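# Scoop dry food from pouch into both bowls

## Task

Use the scoop to move dry food from the pouch until each of the two bowls contains 10 or more pieces, spilling as little as possible. A piece counts only if, after it was last resting in or on the pouch, on the table or on the scoop's handle, it sat in the scoop while the scoop was held and lifted clear. Any food caught between gripper fingers has to drop back into the pouch (not into the scoop) and be scooped again from there. The task fails if more than an occasional piece in a bowl breaks these rules. Both bowls must finish upright on the table. Food that leaves the table counts as spill and does not end the scene. Finish with the pouch standing and the scoop, emptied, lying on the table away from the pouch and both bowls.

## Robot and tools

Robot: two arms, left_arm and right_arm, each ending in a two-finger parallel gripper. Calibrated bases in the scene frame: left_arm at (+0.028, +0.262, +0.038) m, right_arm at (+0.025, -0.345, +0.005) m, both nearly unrotated about z.

Scene frame: origin at table-top height, halfway between the nominal bases; +z up, +x outward over the table, +y toward left_arm. Arm names do not correspond to left or right in images. On each gripper, the fingers extend along its own +z and close along its own y. end_effector_position is the spot between the pads, roughly 1 cm back from the fingertips.

execute_actions(actions, cameras): actions is a list of actions; each action is a list of 1 to 15 rows; each row lasts one control step (1/30 s), and if fewer than 15 rows are given the last one repeats to fill 15 steps. Every row is one flat list of 14 numbers in [-1, 1] covering both arms: left_arm dx, dy, dz, rx, ry, rz, opening, then right_arm in the same order. The six pose numbers are an offset, not a pose: measured from that arm's Hand target as it was when the action began, along that Hand target's own axes. All rows in one action refer to that same start; the next action starts from the new Hand target, so repeating an offset keeps moving. Scale: 1.0 = 0.6 m of translation or 180 degrees; rx, ry, rz form one rotation vector. Opening is absolute: +1 fully open (0.093 m), -1 closed. Sending six zeros re-commands the current Hand target; always send the gripper the opening you want (0 is a real command, half open). An empty actions list just returns state and images. cameras: list of names, null/omitted/["all"] for all, [] for none; an unknown name invalidates the call.

move(target, speed, blend, opening_speed, blocking, cameras): target is one 14-number row laid out as above, or a list of up to 15 such rows differing only in pose offsets; every row is an offset from the same starting Hand targets. Straight-line paths, shortest rotation, all arms finishing together, 0.5 s minimum, cut off at 10 s. speed: m/s, 0.002 to 0.5, default 0.25 (rotation up to twice that in rad/s), one value or one per target. blend: corner rounding in m for lists, default 0. opening_speed: scale units per second, at least 0.2; otherwise the opening is sent at once. blocking=false returns after about 0.5 s while motion continues; call wait or stop before other motion calls. Paths ignore obstacles and the other arm; faster moves stray and hit harder, and a target set deep past a contact presses harder. The "move:" line reports the ending (done, off_target, moving, held, fault) and limits (paced = pose clipped, held = steps withheld). done means at rest within 10 mm and 2 degrees; it says nothing about contact.

wait(seconds 0 to 10) lets time pass holding commands; stop() brakes a running move (fingers keep going unless opening_speed was set). zoom_image(camera, region [x0, y0, x1, y1] pixels, at most 504x504) magnifies the latest image from cam_high, cam_left_wrist or cam_right_wrist (each 672x504). read_manual(section "licences") gives licence text only. finished_scene(scene 1) ends the scene irreversibly.

Results: per gripper end_effector_position (m) and end_effector_quat_wxyz in the scene frame (printed positions can be off, more at long reach); Hand target, which is the base for your next offsets; Tool commands; grip_measured; Joint positions (last entry = opening in m); joint torques (joints 1-3 wrap at ±28 N m); step readings of positions, with HELD marking steps withheld for an arm; "pose unreachable" when the clearance check blocked an arm.

Controller behaviour: each step the command is clipped to within 100 mm and 20 degrees of the measured pose, so Hand target may stop short; continue from it. Friction and weight can leave the gripper low, short or tilted; small moves may fail or go sideways. Check position and orientation after moves and correct tilt. A blocked arm keeps pushing until commanded back behind its gripper.

Gripping: pads touch at about -0.94; each mm of object width adds about 0.0208; readings may sit up to 0.02 high. grip_measured keeps moving after contact, so it barely reveals a grasp. Commanding further below the contact reading squeezes harder. Keep sending the same closing number to keep a hold.

Motor heat: holding loads, stretching out or pushing at unreachable poses heats motors. MOTOR HOT at 75 °C; at 90 °C that arm folds and idles for the rest of the scene; at 100 °C it goes limp.

Loose objects may occasionally be nudged by outside pushes. Simulated time keeps running while you think; a running move continues meanwhile.

Each tool is called after "Request:" by a JSON object that holds its "api" and its "payload", one argument or row to a line.

## Session

Request:
{"api": "execute_actions", "payload": {
  "actions": []
}}

Scene clock: 0.00 s.
left_arm: end_effector_position=(+0.3977, +0.2728, +0.4478) grip_measured=+1.000 end_effector_quat_wxyz=(+0.714, -0.016, +0.700, +0.009) | right_arm: end_effector_position=(+0.3681, -0.5599, +0.4001) grip_measured=-0.661 end_effector_quat_wxyz=(+0.563, +0.565, +0.403, +0.449)
Joint positions: left_arm=[-0.011 1.03 1.053 -0.003 -0.009 -0.01 0.093] | right_arm=[-0.73 1.193 1.06 0.174 -0.471 1.643 0.013]
Joint velocities: left_arm=[0.007 0.012 0.002 0.022 -0.11 -0.022 0] | right_arm=[0.002 0.007 -0.007 -0.022 -0.066 0.051 0]
Joint torques (N m): no reading
Heat: left arm: 28 °C; right arm: 25 °C.
Hand target: left_arm +0.3962, +0.2727, +0.4534; +0.718, -0.016, +0.696, +0.009 | right_arm +0.3662, -0.5582, +0.4107; +0.573, +0.554, +0.402, +0.451
Tool commands: left_gripper/opening=+1.0 right_gripper/opening=-0.933676

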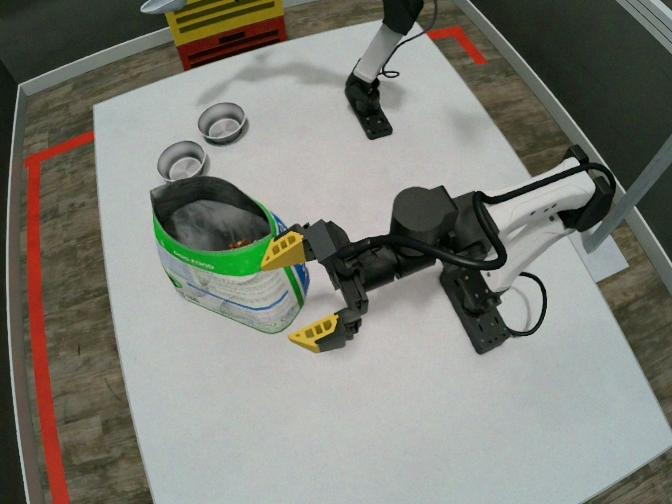

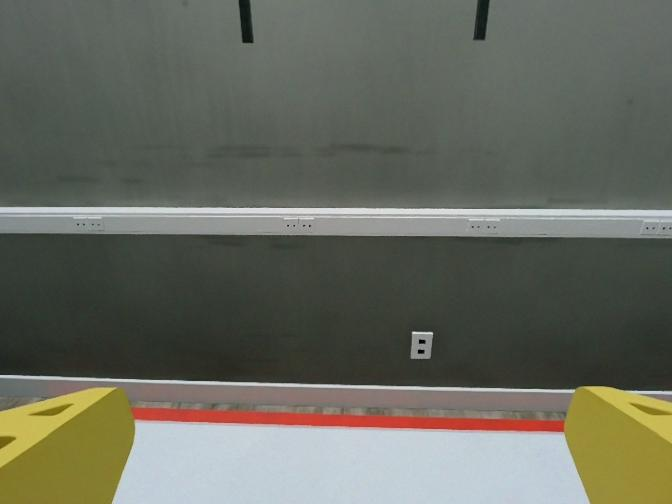

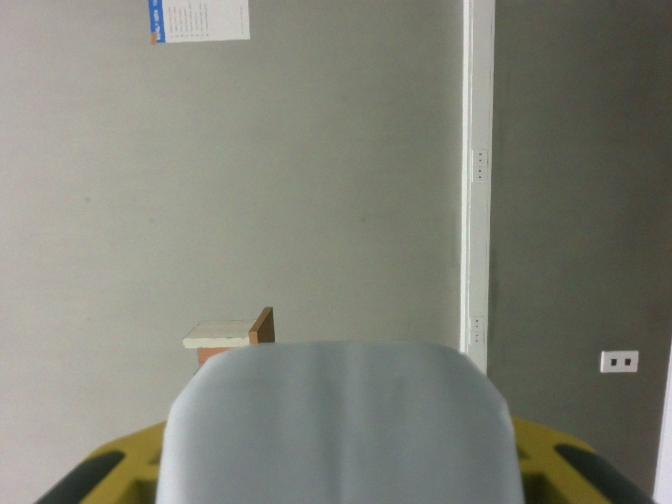

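Request:
{"api": "zoom_image", "payload": {
  "camera": "cam_high",
  "region": [100, 60, 350, 340]
}}

Request:
{"api": "zoom_image", "payload": {
  "camera": "cam_high",
  "region": [80, 0, 480, 160]
}}

Request:
{"api": "zoom_image", "payload": {
  "camera": "cam_right_wrist",
  "region": [100, 250, 600, 504]
}}

Scaled by 1.800 from the camera's 672x504 image, which has a finer 960x720 frame.

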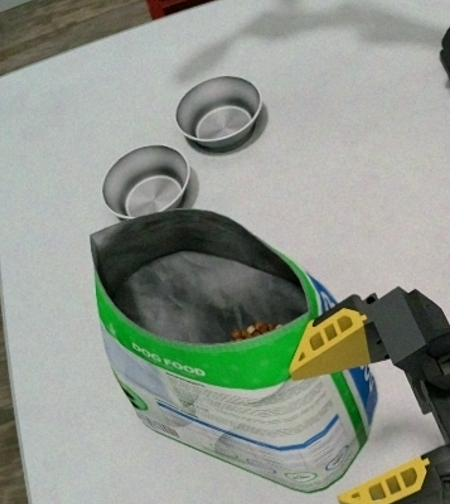

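Scaled by 1.260 from the camera's 672x504 image, which has a finer 960x720 frame.

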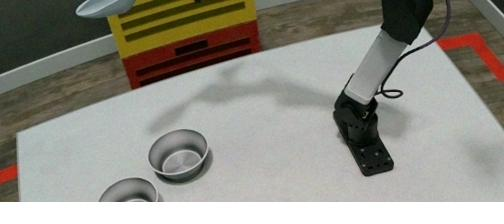

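Scaled by 1.008 from the camera's 672x504 image, which has a finer 960x720 frame.

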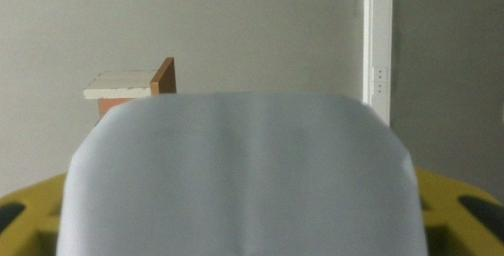

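Request:
{"api": "move", "payload": {
  "target": [0.083, 0, -0.167, 0, 0.30, 0, 1, 0,0,0,0,0,0,-0.933676]
}}

Scene clock: 22.13 s.
left_arm: end_effector_position=(+0.2963, +0.2702, +0.3989) grip_measured=+1.000 end_effector_quat_wxyz=(+0.327, -0.018, +0.945, +0.007) | right_arm: end_effector_position=(+0.3681, -0.5599, +0.4001) grip_measured=-0.661 end_effector_quat_wxyz=(+0.563, +0.565, +0.403, +0.449)
Joint positions: left_arm=[-0.011 1.289 1.869 -1.484 -0.009 -0.01 0.093] | right_arm=[-0.73 1.193 1.06 0.174 -0.471 1.643 0.013]
Joint velocities: left_arm=[0.012 0.012 0.002 -0.022 -0.007 0.022 0] | right_arm=[0.002 -0.007 0.002 -0.051 -0.022 0.007 0]
Joint torques (N m): left_arm=[-0.29 -1.7 6.48 1.45 0.08 0.05] | right_arm=[-0.24 -6 8.44 2.41 0.11 -0.22]
Heat: left arm: 32 °C; right arm: 27 °C.
Hand target: left_arm +0.2960, +0.2701, +0.4007; +0.324, -0.018, +0.946, +0.007 | right_arm +0.3662, -0.5582, +0.4107; +0.573, +0.554, +0.402, +0.451
Off the commanded pose: left_arm 0.003 m, 1 deg | right_arm 0.011 m, 2 deg.
move: off_target (right_arm)

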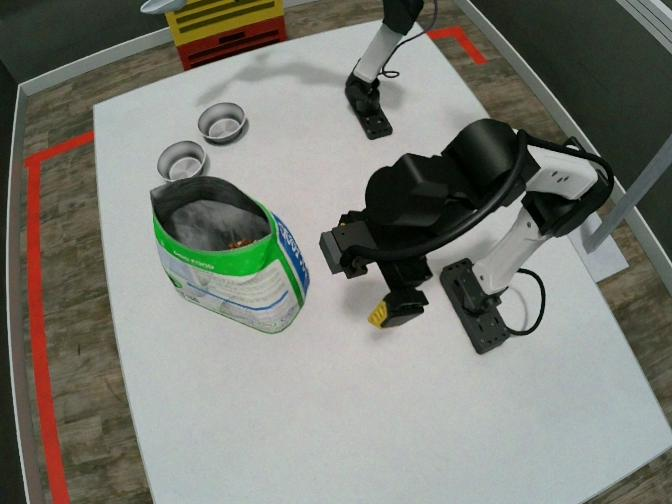

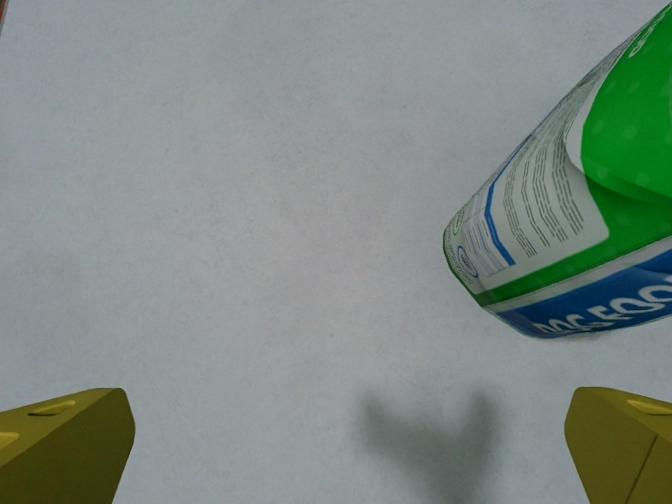

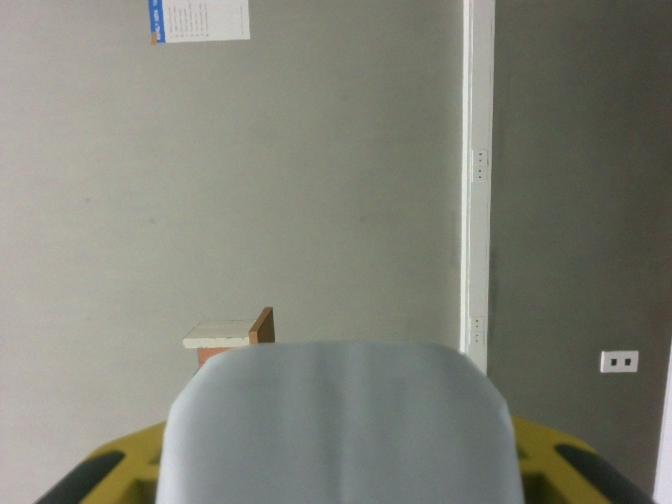

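Request:
{"api": "move", "payload": {
  "target": [-0.03, -0.2, -0.146, 0.137, 0, 0.175, 1, 0,0,0,0,0,0,-0.933676]
}}

Scene clock: 40.03 s.
left_arm: end_effector_position=(+0.2616, +0.1532, +0.4793) grip_measured=+1.000 end_effector_quat_wxyz=(+0.414, +0.276, +0.860, -0.109) | right_arm: end_effector_position=(+0.3681, -0.5599, +0.4001) grip_measured=-0.661 end_effector_quat_wxyz=(+0.563, +0.565, +0.403, +0.449)
Joint positions: left_arm=[-0.337 1.341 2.206 -1.567 0.206 0.224 0.093] | right_arm=[-0.73 1.193 1.06 0.174 -0.471 1.643 0.013]
Joint velocities: left_arm=[-0.007 -0.002 -0.002 -0.051 0.051 0.007 0] | right_arm=[-0.027 0.002 -0.007 -0.037 -0.066 -0.037 0]
Joint torques (N m): left_arm=[-0.85 -1.2 5.03 1.7 0.26 0.13] | right_arm=[-0.21 -6 8.42 2.41 0.11 -0.22]
Heat: left arm: 33 °C; right arm: 29 °C.
Hand target: left_arm +0.2601, +0.1506, +0.4800; +0.305, +0.306, +0.895, -0.106 | right_arm +0.3662, -0.5582, +0.4107; +0.573, +0.554, +0.402, +0.451
Off the commanded pose: left_arm 0.005 m, 13 deg | right_arm 0.011 m, 2 deg.
joint sent to its limit (left arm) — joint 4 (wrist pitch), lower limit. The joint targets are off in orientation, not in position.
move: off_target (left_arm, right_arm)

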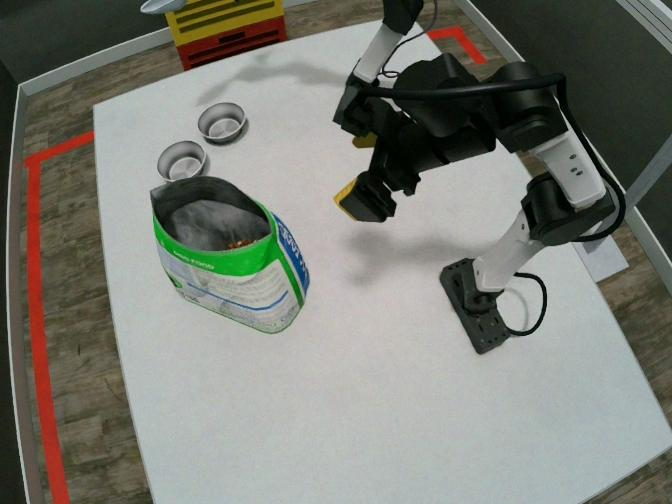

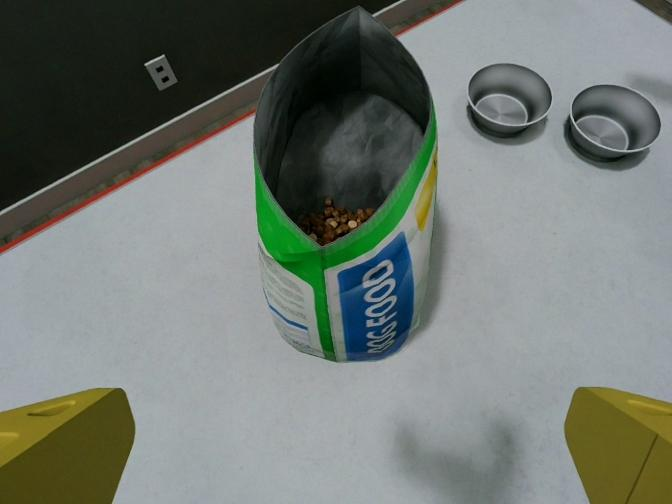

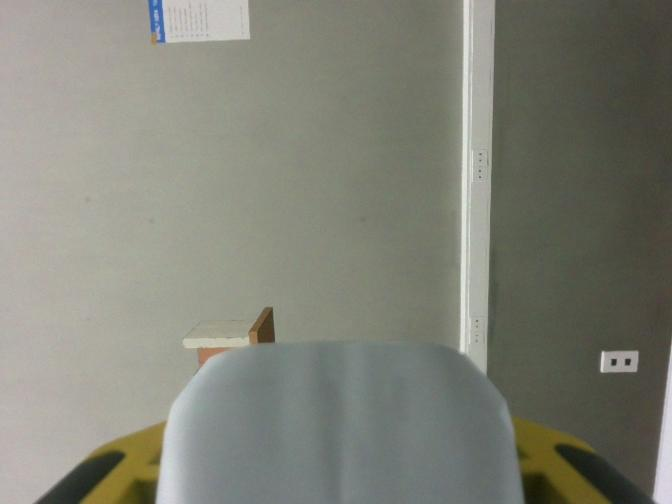

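Request:
{"api": "zoom_image", "payload": {
  "camera": "cam_left_wrist",
  "region": [230, 0, 460, 270]
}}

Request:
{"api": "zoom_image", "payload": {
  "camera": "cam_left_wrist",
  "region": [440, 30, 672, 180]
}}

Scaled by 1.867 from the camera's 672x504 image, which has a finer 960x720 frame.

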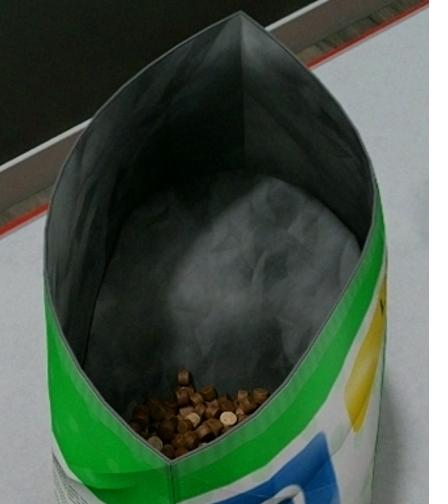

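Scaled by 2.172 from the camera's 672x504 image, which has a finer 960x720 frame.

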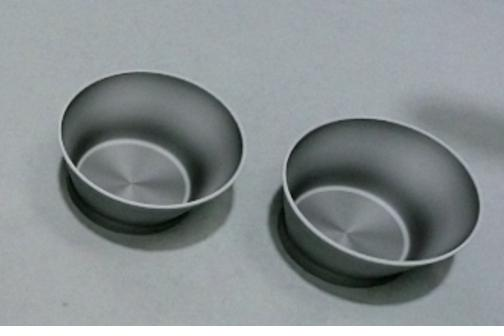

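Request:
{"api": "move", "payload": {
  "target": [-0.095, -0.151, 0.137, 0.179, -0.167, 0.134, 1, 0,0,0,0,0,0,-0.933676]
}}

Scene clock: 81.23 s.
left_arm: end_effector_position=(+0.2782, +0.0234, +0.4523) grip_measured=+1.000 end_effector_quat_wxyz=(+0.439, +0.511, +0.649, -0.354) | right_arm: end_effector_position=(+0.3681, -0.5599, +0.4001) grip_measured=-0.661 end_effector_quat_wxyz=(+0.563, +0.565, +0.403, +0.449)
Joint positions: left_arm=[-0.414 1.362 1.739 -0.981 0.873 0.474 0.093] | right_arm=[-0.73 1.193 1.06 0.174 -0.471 1.643 0.013]
Joint velocities: left_arm=[0.007 -0.022 0.017 -0.037 -0.066 0.037 0] | right_arm=[0.002 0.002 0.002 0.007 0.051 -0.081 0]
Joint torques (N m): left_arm=[-0.88 -3.23 5.15 1.89 0.46 0.12] | right_arm=[-0.21 -6.04 8.42 2.41 0.11 -0.22]
Heat: left arm: 32 °C; right arm: 32 °C.
Hand target: left_arm +0.2797, +0.0194, +0.4509; +0.440, +0.516, +0.643, -0.356 | right_arm +0.3662, -0.5582, +0.4107; +0.573, +0.554, +0.402, +0.451
Off the commanded pose: left_arm 0.004 m, 1 deg | right_arm 0.011 m, 2 deg.
move: off_target (right_arm)

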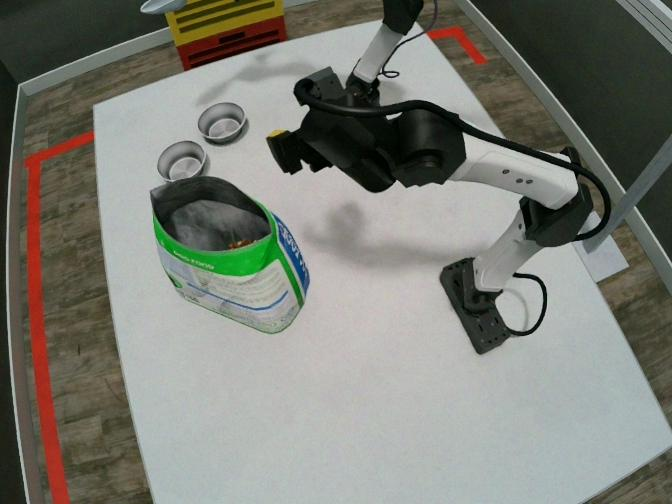

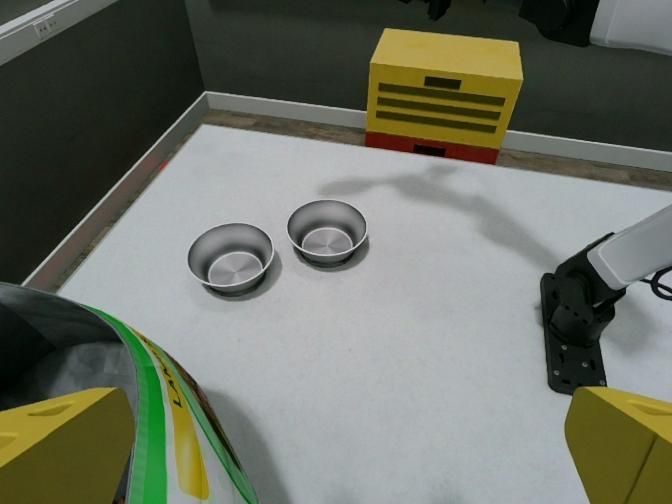

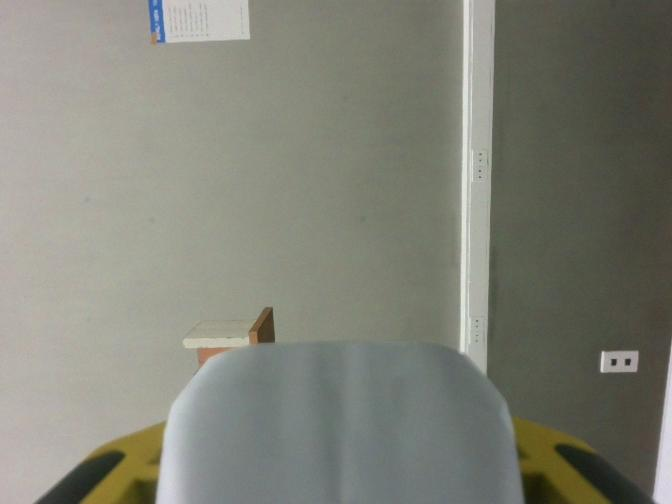

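Request:
{"api": "move", "payload": {
  "target": [0, 0, 0, 0, -0.13, 0, 1, 0,0,0,0,0,0,-0.933676],
  "cameras": ["cam_left_wrist"]
}}

Request:
{"api": "zoom_image", "payload": {
  "camera": "cam_left_wrist",
  "region": [300, 0, 672, 250]
}}

Scene clock: 88.23 s.
left_arm: end_effector_position=(+0.2849, +0.0166, +0.4463) grip_measured=+1.000 end_effector_quat_wxyz=(+0.552, +0.433, +0.546, -0.459) | right_arm: end_effector_position=(+0.3681, -0.5599, +0.4001) grip_measured=-0.661 end_effector_quat_wxyz=(+0.563, +0.565, +0.403, +0.449)
Joint positions: left_arm=[-0.383 1.159 1.093 0.123 1.016 -0.072 0.093] | right_arm=[-0.73 1.193 1.06 0.174 -0.471 1.643 0.013]
Joint velocities: left_arm=[0.007 0.012 0.002 -0.066 -0.037 0.081 0] | right_arm=[0.007 -0.012 -0.007 -0.037 0.051 0.022 -0.002]
Joint torques (N m): left_arm=[-0.27 -4.67 5.9 1.97 -0.04 -0.04] | right_arm=[-0.23 -6.02 8.39 2.41 0.11 -0.22]
Heat: left arm: 32 °C; right arm: 32 °C.
Hand target: left_arm +0.2813, +0.0186, +0.4514; +0.561, +0.432, +0.539, -0.456 | right_arm +0.3662, -0.5582, +0.4107; +0.573, +0.554, +0.402, +0.451
Off the commanded pose: left_arm 0.008 m, 1 deg | right_arm 0.011 m, 2 deg.
move: off_target (right_arm)
Images, in order (width x height): cam_left_wrist 672x504.

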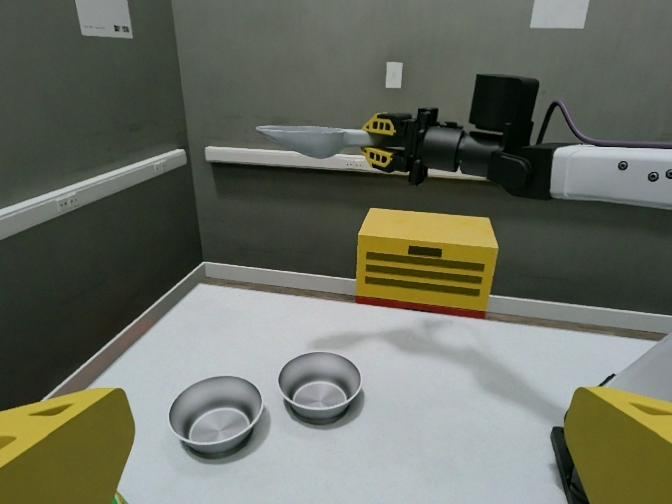

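Scaled by 1.355 from the camera's 672x504 image, which has a finer 960x720 frame.

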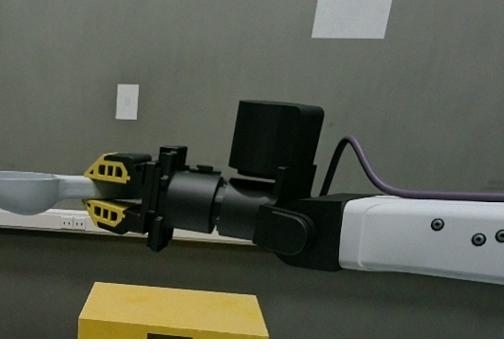

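Request:
{"api": "zoom_image", "payload": {
  "camera": "cam_left_wrist",
  "region": [240, 80, 440, 200]
}}

Request:
{"api": "zoom_image", "payload": {
  "camera": "cam_high",
  "region": [100, 0, 260, 60]
}}

Scaled by 2.520 from the camera's 672x504 image, which has a finer 960x720 frame.

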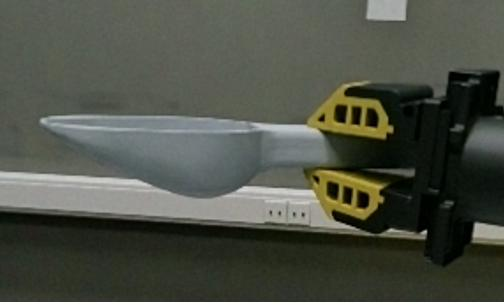

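This scene's latest camera images include none from cam_high. They are from: cam_left_wrist. cam_high's image comes with the result of a call that names it in "cameras".

Request:
{"api": "move", "payload": {
  "target": [-0.017, 0.166, -0.037, -0.2575, 0.2214, -0.0851, 1, 0,0,0,0,0,0,-0.933676]
}}

Request:
{"api": "zoom_image", "payload": {
  "camera": "cam_left_wrist",
  "region": [100, 0, 520, 504]
}}

Request:
{"api": "zoom_image", "payload": {
  "camera": "cam_high",
  "region": [100, 0, 260, 60]
}}

Scene clock: 168.30 s.
left_arm: end_effector_position=(+0.3714, +0.0661, +0.4645) grip_measured=+1.000 end_effector_quat_wxyz=(+0.419, +0.234, +0.871, -0.109) | right_arm: end_effector_position=(+0.3681, -0.5599, +0.4001) grip_measured=-0.661 end_effector_quat_wxyz=(+0.563, +0.565, +0.403, +0.449)
Joint positions: left_arm=[-0.554 1.714 2.414 -1.376 -0.001 0.007 0.093] | right_arm=[-0.73 1.193 1.06 0.174 -0.471 1.643 0.013]
Joint velocities: left_arm=[-0.007 0.002 0.007 0.066 -0.066 -0.022 0] | right_arm=[-0.017 -0.012 -0.012 0.037 -0.037 0.007 0]
Joint torques (N m): left_arm=[-0.91 -4.36 6.05 1.72 -0.01 -0.05] | right_arm=[-0.23 -6.01 8.42 2.41 0.11 -0.22]
Heat: left arm: 35 °C; right arm: 35 °C.
Hand target: left_arm +0.3719, +0.0634, +0.4618; +0.412, +0.234, +0.874, -0.107 | right_arm +0.3662, -0.5582, +0.4107; +0.573, +0.554, +0.402, +0.451
Off the commanded pose: left_arm 0.007 m, 1 deg | right_arm 0.011 m, 2 deg.
move: off_target (right_arm)

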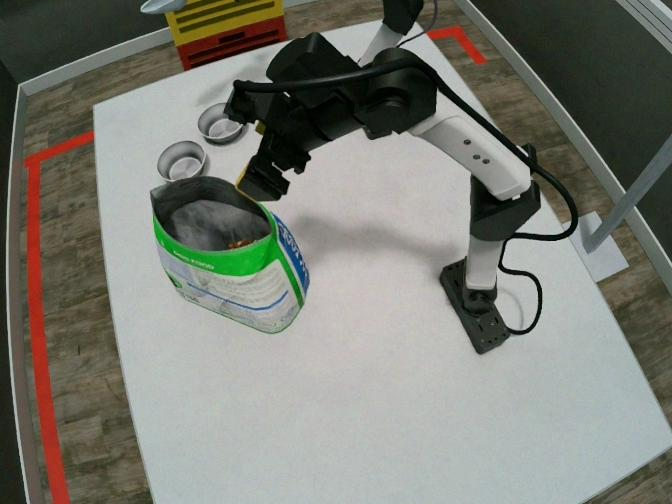

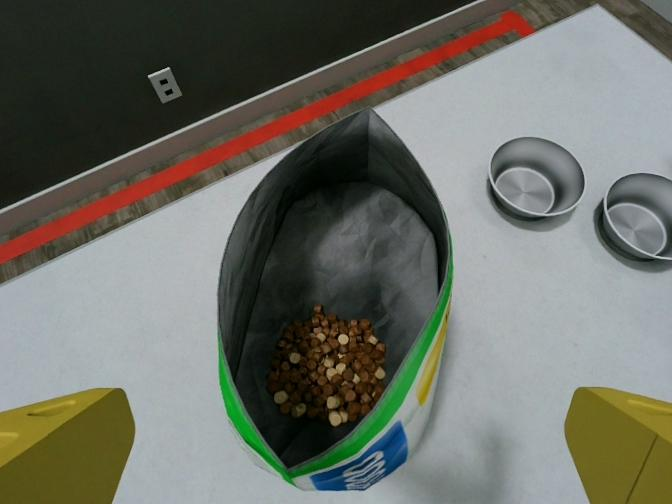

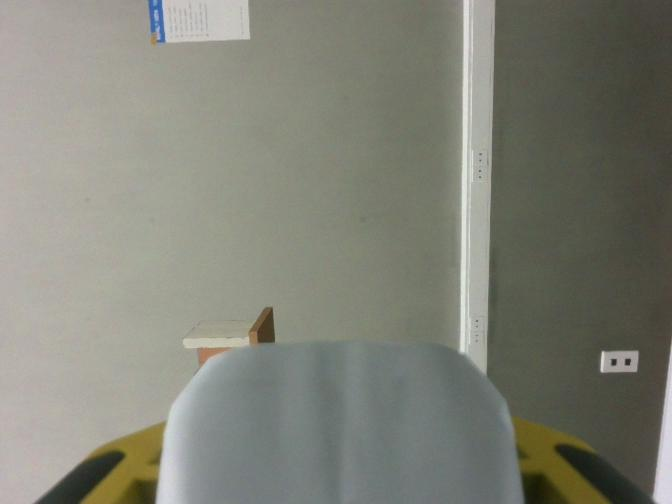

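Scaled by 1.000.

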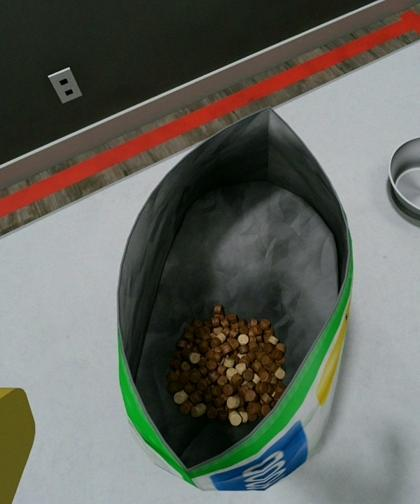

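Scaled by 3.150 from the camera's 672x504 image, which has a finer 960x720 frame.

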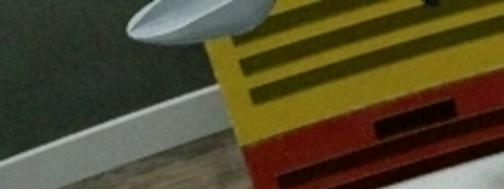

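Request:
{"api": "move", "payload": {
  "target": [0.242, 0.2595, -0.0235, -0.0709, -0.1081, -0.0428, -1, 0,0,0,0,0,0,-0.933676]
}}

Scene clock: 290.07 s.
left_arm: end_effector_position=(+0.3646, +0.2465, +0.3547) grip_measured=-0.977 end_effector_quat_wxyz=(+0.560, +0.104, +0.818, -0.080) | right_arm: end_effector_position=(+0.3681, -0.5599, +0.4001) grip_measured=-0.661 end_effector_quat_wxyz=(+0.563, +0.565, +0.403, +0.449)
Joint positions: left_arm=[0.105 0.998 1.044 -0.444 0.38 0.14 0] | right_arm=[-0.73 1.193 1.06 0.174 -0.471 1.643 0.013]
Joint velocities: left_arm=[-0.002 -0.022 -0.012 -0.051 0.051 0.007 0] | right_arm=[0.002 -0.007 0.012 -0.037 -0.11 -0.007 0]
Joint torques (N m): left_arm=[0.34 -3.18 5.86 2.27 0.28 0.06] | right_arm=[-0.23 -6.02 8.42 2.41 0.11 -0.22]
Heat: left arm: 38 °C; right arm: 38 °C.
Hand target: left_arm +0.3632, +0.2478, +0.3579; +0.568, +0.105, +0.813, -0.078 | right_arm +0.3662, -0.5582, +0.4107; +0.573, +0.554, +0.402, +0.451
Off the commanded pose: left_arm 0.008 m, 1 deg | right_arm 0.011 m, 2 deg.
move: off_target (right_arm)

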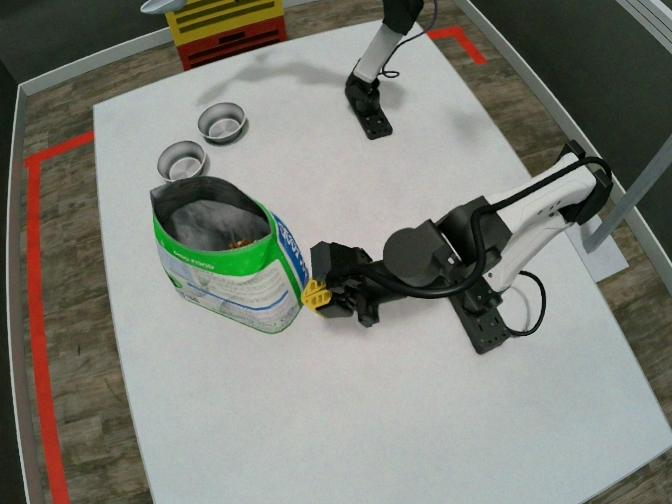

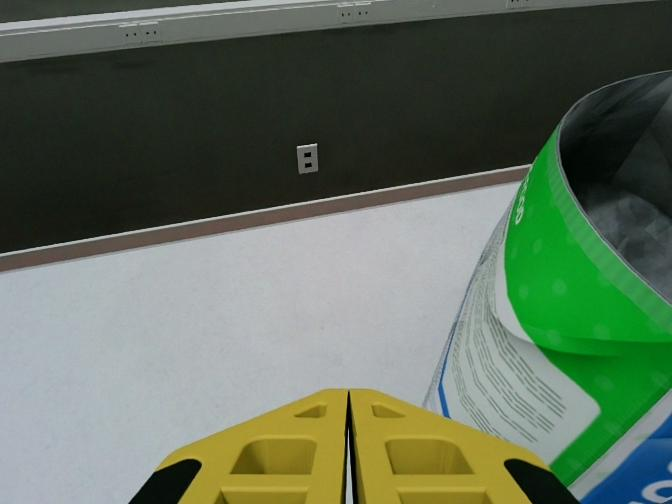

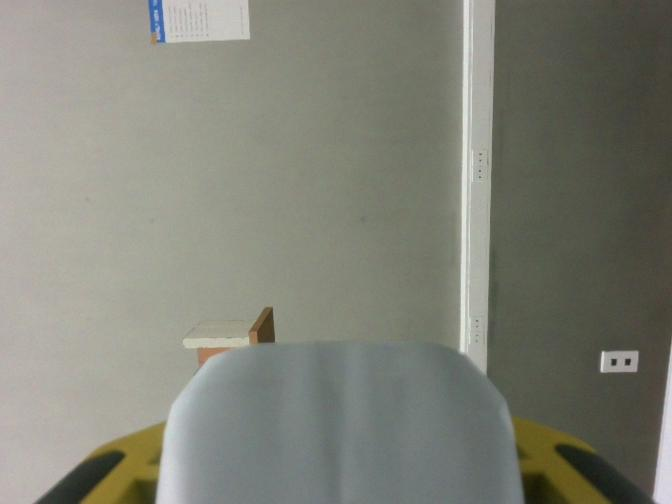

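Request:
{"api": "move", "payload": {
  "target": [
    [0.259, 0.043, 0.446, 0.1453, 0.0002, 0.0555, -1, 0,0,0,0,0,0,-0.933676],
    [0.269, -0.1455, 0.665, 0.1453, 0.0002, 0.0555, -1, 0,0,0,0,0,0,-0.933676]
  ],
  "blend": 0.03
}}

Scene clock: 311.30 s.
left_arm: end_effector_position=(+0.6472, +0.0745, +0.0849) grip_measured=-0.977 end_effector_quat_wxyz=(+0.540, +0.308, +0.755, -0.210) | right_arm: end_effector_position=(+0.3681, -0.5599, +0.4001) grip_measured=-0.661 end_effector_quat_wxyz=(+0.563, +0.565, +0.403, +0.449)
Joint positions: left_arm=[-0.19 2.502 1.675 0.426 0.567 0.24 0] | right_arm=[-0.73 1.193 1.06 0.174 -0.471 1.643 0.013]
Joint velocities: left_arm=[0.007 0.027 -0.002 -0.037 -0.007 0.022 0] | right_arm=[-0.017 0.007 -0.022 0.051 0.037 0.037 -0.001]
Joint torques (N m): left_arm=[-0.06 -10.1 7.8 1.83 0.13 -0.04] | right_arm=[-0.23 -6.02 8.42 2.41 0.11 -0.23]
Heat: left arm: 38 °C; right arm: 38 °C.
Hand target: left_arm +0.6513, +0.0769, +0.0748; +0.532, +0.301, +0.763, -0.209 | right_arm +0.3662, -0.5582, +0.4107; +0.573, +0.554, +0.402, +0.451
Off the commanded pose: left_arm 0.015 m, 1 deg | right_arm 0.011 m, 2 deg.
move: off_target (left_arm, right_arm)

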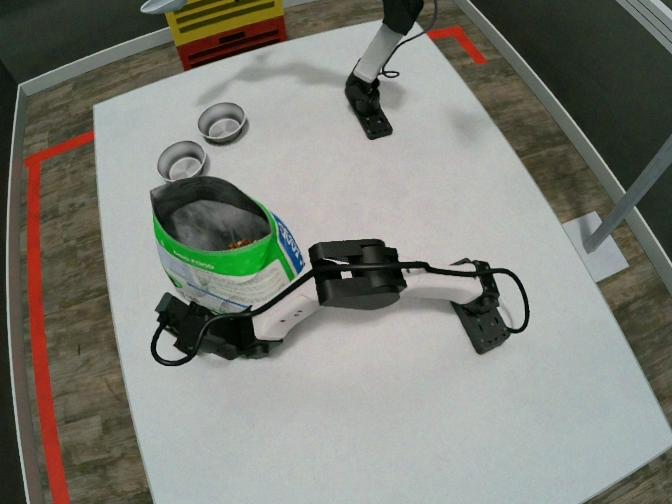

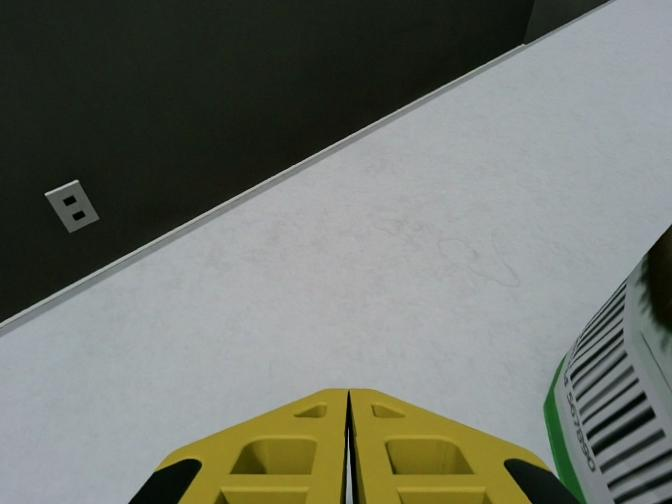

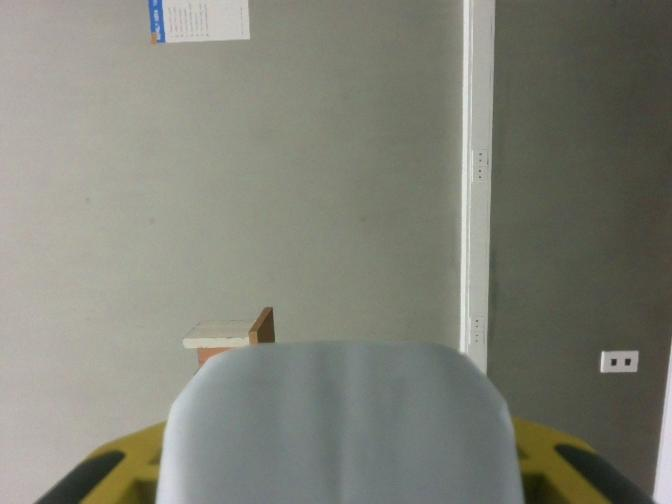

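Request:
{"api": "move", "payload": {
  "target": [0, -0.167, 0, 0, 0, 0, -1, 0,0,0,0,0,0,-0.933676],
  "speed": 0.08
}}

Scene clock: 318.60 s.
left_arm: end_effector_position=(+0.6044, +0.0503, +0.0518) grip_measured=-0.977 end_effector_quat_wxyz=(+0.535, +0.271, +0.783, -0.166) | right_arm: end_effector_position=(+0.3681, -0.5599, +0.4001) grip_measured=-0.661 end_effector_quat_wxyz=(+0.563, +0.565, +0.403, +0.449)
Joint positions: left_arm=[-0.294 2.434 1.404 0.623 0.349 0.178 0] | right_arm=[-0.73 1.193 1.06 0.174 -0.471 1.643 0.013]
Joint velocities: left_arm=[-0.027 0.022 0.002 0.037 0.037 0.022 0] | right_arm=[-0.007 0.007 -0.007 -0.022 -0.007 -0.037 0]
Joint torques (N m): left_arm=[-5.5 -14.84 4.12 1.98 0.79 -0.19] | right_arm=[-0.21 -6.01 8.43 2.41 0.11 -0.22]
Heat: left arm: 38 °C; right arm: 39 °C.
Hand target: left_arm +0.5821, +0.0046, +0.0734; +0.532, +0.301, +0.763, -0.209 | right_arm +0.3662, -0.5582, +0.4107; +0.573, +0.554, +0.402, +0.451
Off the commanded pose: left_arm 0.056 m, 6 deg | right_arm 0.011 m, 2 deg.
move: off_target (left_arm, right_arm)

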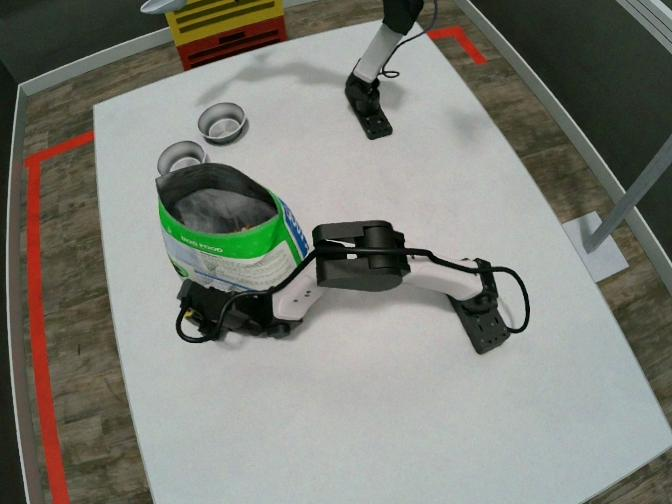

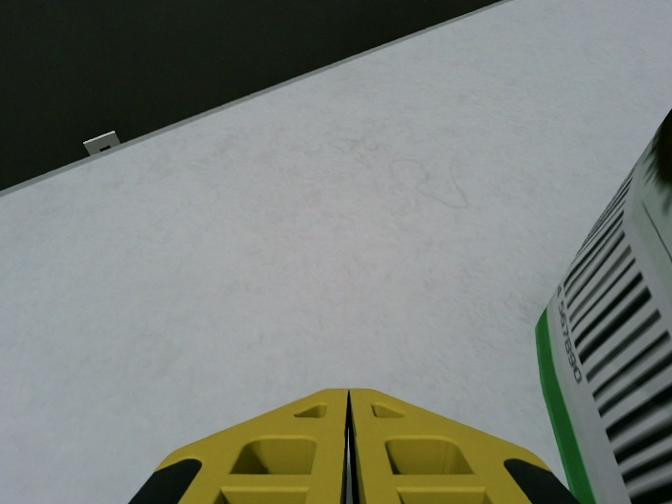

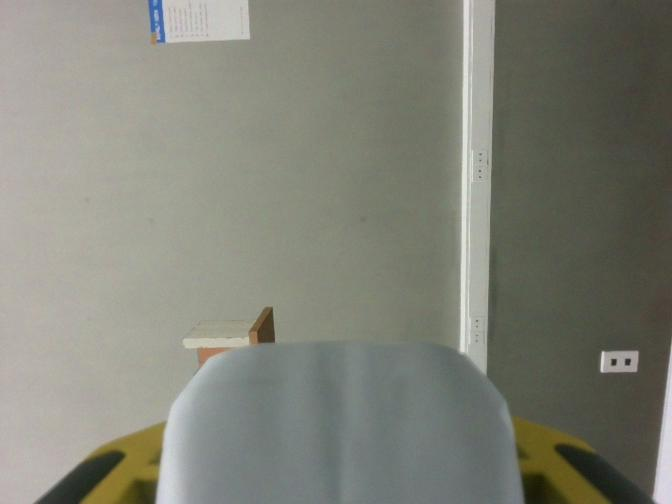

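Request:
{"api": "move", "payload": {
  "target": [0, 0.1, 0, 0, 0, 0, -1, 0,0,0,0,0,0,-0.933676],
  "speed": 0.08,
  "cameras": ["cam_high"]
}}

Request:
{"api": "zoom_image", "payload": {
  "camera": "cam_high",
  "region": [80, 100, 380, 380]
}}

Scene clock: 327.70 s.
left_arm: end_effector_position=(+0.6212, +0.0477, +0.0845) grip_measured=-0.977 end_effector_quat_wxyz=(+0.540, +0.298, +0.759, -0.208) | right_arm: end_effector_position=(+0.3681, -0.5599, +0.4001) grip_measured=-0.661 end_effector_quat_wxyz=(+0.563, +0.565, +0.403, +0.449)
Joint positions: left_arm=[-0.256 2.434 1.531 0.52 0.49 0.195 0] | right_arm=[-0.73 1.193 1.06 0.174 -0.471 1.643 0.013]
Joint velocities: left_arm=[0.007 -0.012 0.002 0.022 0.037 -0.022 0] | right_arm=[-0.002 -0.007 -0.012 0.037 -0.022 -0.081 0]
Joint torques (N m): left_arm=[-0.05 -9.58 7.45 1.87 0.28 0.14] | right_arm=[-0.21 -6.01 8.4 2.42 0.11 -0.22]
Heat: left arm: 39 °C; right arm: 39 °C.
Hand target: left_arm +0.6235, +0.0480, +0.0741; +0.532, +0.301, +0.763, -0.209 | right_arm +0.3662, -0.5582, +0.4107; +0.573, +0.554, +0.402, +0.451
Off the commanded pose: left_arm 0.011 m, 1 deg | right_arm 0.011 m, 2 deg.
move: off_target (left_arm, right_arm)
Images, in order (width x height): cam_high 672x504.

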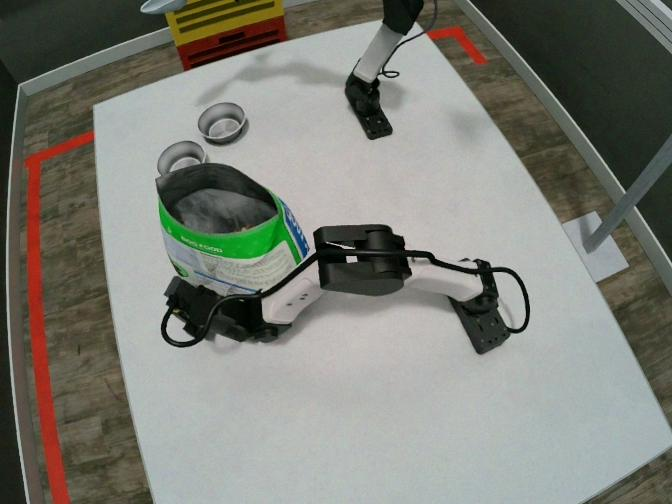

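Scaled by 1.680 from the camera's 672x504 image, which has a finer 960x720 frame.

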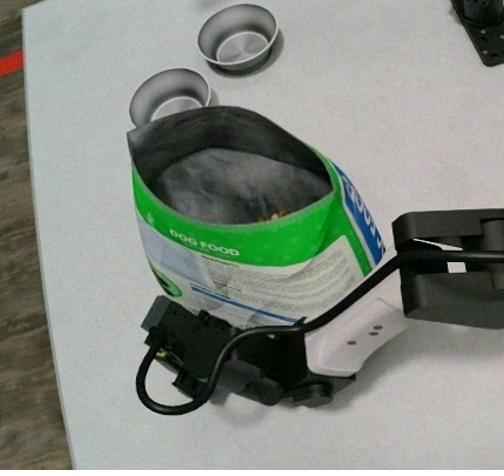

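Request:
{"api": "move", "payload": {
  "target": [0.02, -0.25, 0, 0, 0, 0, -1, 0,0,0,0,0,0,-0.933676],
  "speed": 0.08,
  "cameras": ["cam_high"]
}}

Request:
{"api": "zoom_image", "payload": {
  "camera": "cam_high",
  "region": [80, 100, 380, 380]
}}

Scene clock: 334.73 s.
left_arm: end_effector_position=(+0.5511, -0.0126, +0.0594) grip_measured=-0.977 end_effector_quat_wxyz=(+0.557, +0.257, +0.772, -0.163) | right_arm: end_effector_position=(+0.3681, -0.5599, +0.4001) grip_measured=-0.661 end_effector_quat_wxyz=(+0.563, +0.565, +0.403, +0.449)
Joint positions: left_arm=[-0.474 2.361 1.216 0.809 0.159 0.092 0] | right_arm=[-0.73 1.193 1.06 0.174 -0.471 1.643 0.013]
Joint velocities: left_arm=[-0.007 -0.002 -0.012 0.066 0.007 -0.066 0] | right_arm=[-0.002 -0.002 0.002 0.081 0.007 -0.081 0]
Joint torques (N m): left_arm=[-5.93 -12.66 3.33 1.8 0.88 -0.03] | right_arm=[-0.23 -6.01 8.42 2.41 0.11 -0.22]
Heat: left arm: 38 °C; right arm: 39 °C.
Hand target: left_arm +0.5172, -0.0574, +0.0611; +0.533, +0.301, +0.763, -0.209 | right_arm +0.3662, -0.5582, +0.4107; +0.573, +0.554, +0.402, +0.451
Off the commanded pose: left_arm 0.057 m, 8 deg | right_arm 0.011 m, 2 deg.
move: off_target (left_arm, right_arm)
Images, in order (width x height): cam_high 672x504.

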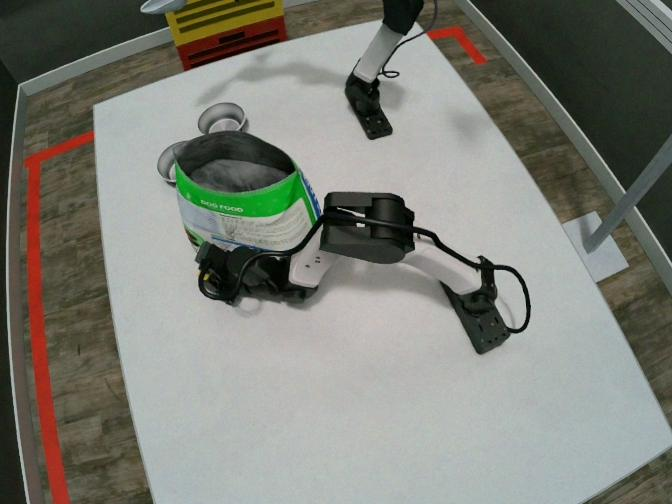

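Scaled by 1.680 from the camera's 672x504 image, which has a finer 960x720 frame.

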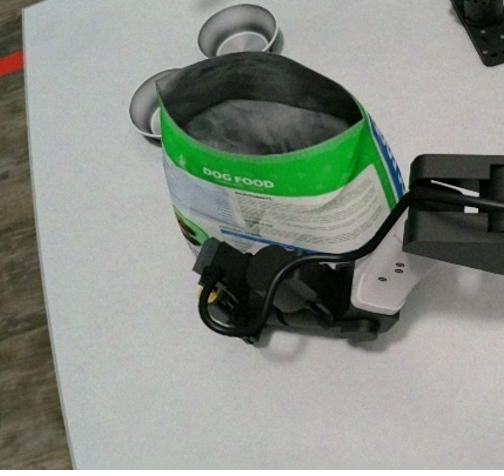

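Request:
{"api": "move", "payload": {
  "target": [
    [-0.03, 0.2, -0.016, 0.010, 0.110, 0.005, 1, 0,0,0,0,0,0,-0.933676],
    [-0.3825, 0.180, -0.602, 0.010, 0.110, 0.005, 1, 0,0,0,0,0,0,-0.933676],
    [-0.5185, -0.188, -0.5695, 0.010, 0.110, 0.005, 1, 0,0,0,0,0,0,-0.933676]
  ],
  "blend": 0.03
}}

Request:
{"api": "zoom_image", "payload": {
  "camera": "cam_left_wrist",
  "region": [100, 0, 600, 504]
}}

Request:
{"api": "zoom_image", "payload": {
  "camera": "cam_high",
  "region": [80, 60, 380, 340]
}}

Scene clock: 351.77 s.
left_arm: end_effector_position=(+0.2789, +0.0118, +0.4687) grip_measured=+1.000 end_effector_quat_wxyz=(+0.397, +0.348, +0.834, -0.162) | right_arm: end_effector_position=(+0.3681, -0.5599, +0.4001) grip_measured=-0.661 end_effector_quat_wxyz=(+0.563, +0.565, +0.403, +0.449)
Joint positions: left_arm=[-0.82 1.579 2.3 -1.406 -0.001 0.008 0.093] | right_arm=[-0.73 1.193 1.06 0.174 -0.471 1.643 0.013]
Joint velocities: left_arm=[-0.007 -0.002 0.017 0.007 -0.051 0.022 0] | right_arm=[-0.007 0.007 0.002 -0.022 0.066 0.007 -0.001]
Joint torques (N m): left_arm=[-0.87 -3.38 5.91 1.71 0.01 -0.03] | right_arm=[-0.21 -6.01 8.43 2.41 0.11 -0.22]
Heat: left arm: 43 °C; right arm: 39 °C.
Hand target: left_arm +0.2785, +0.0101, +0.4673; +0.392, +0.348, +0.837, -0.159 | right_arm +0.3662, -0.5582, +0.4107; +0.573, +0.554, +0.402, +0.451
Off the commanded pose: left_arm 0.009 m, 1 deg | right_arm 0.011 m, 2 deg.
move: off_target (right_arm)

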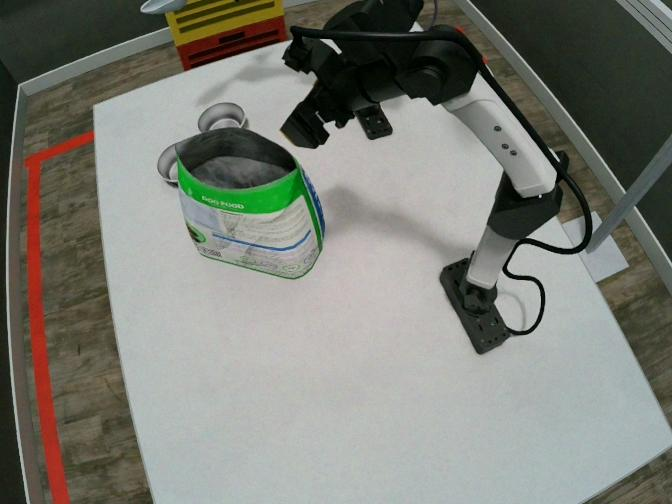

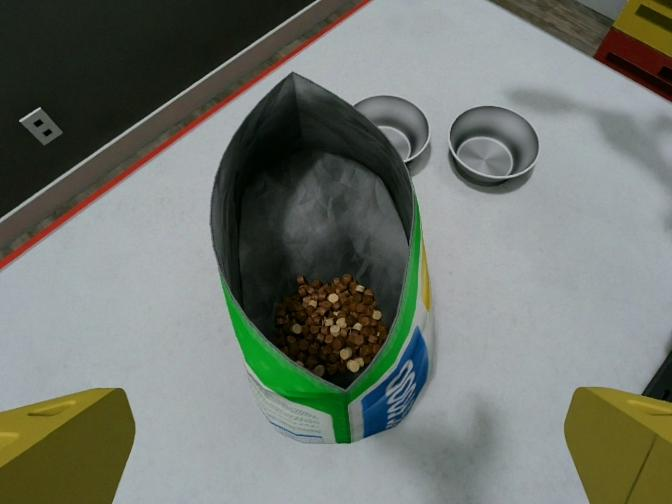

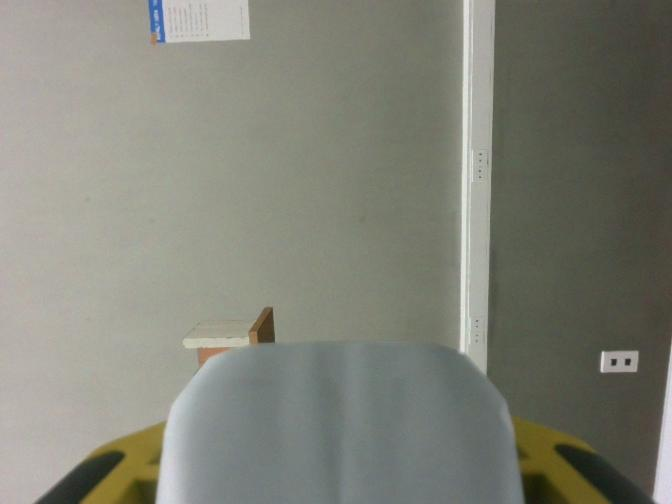

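Scaled by 1.000.

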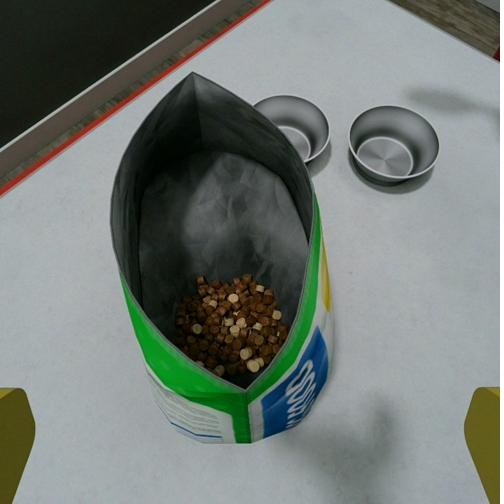

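Scaled by 1.680 from the camera's 672x504 image, which has a finer 960x720 frame.

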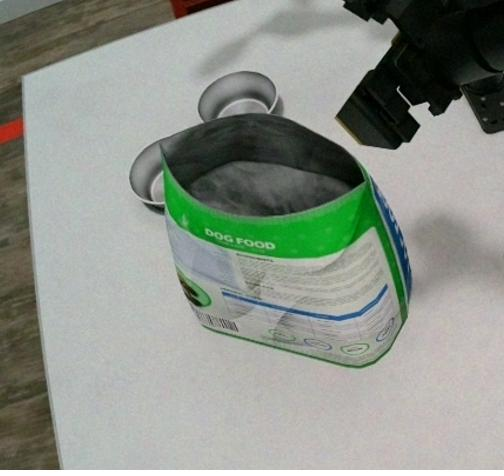

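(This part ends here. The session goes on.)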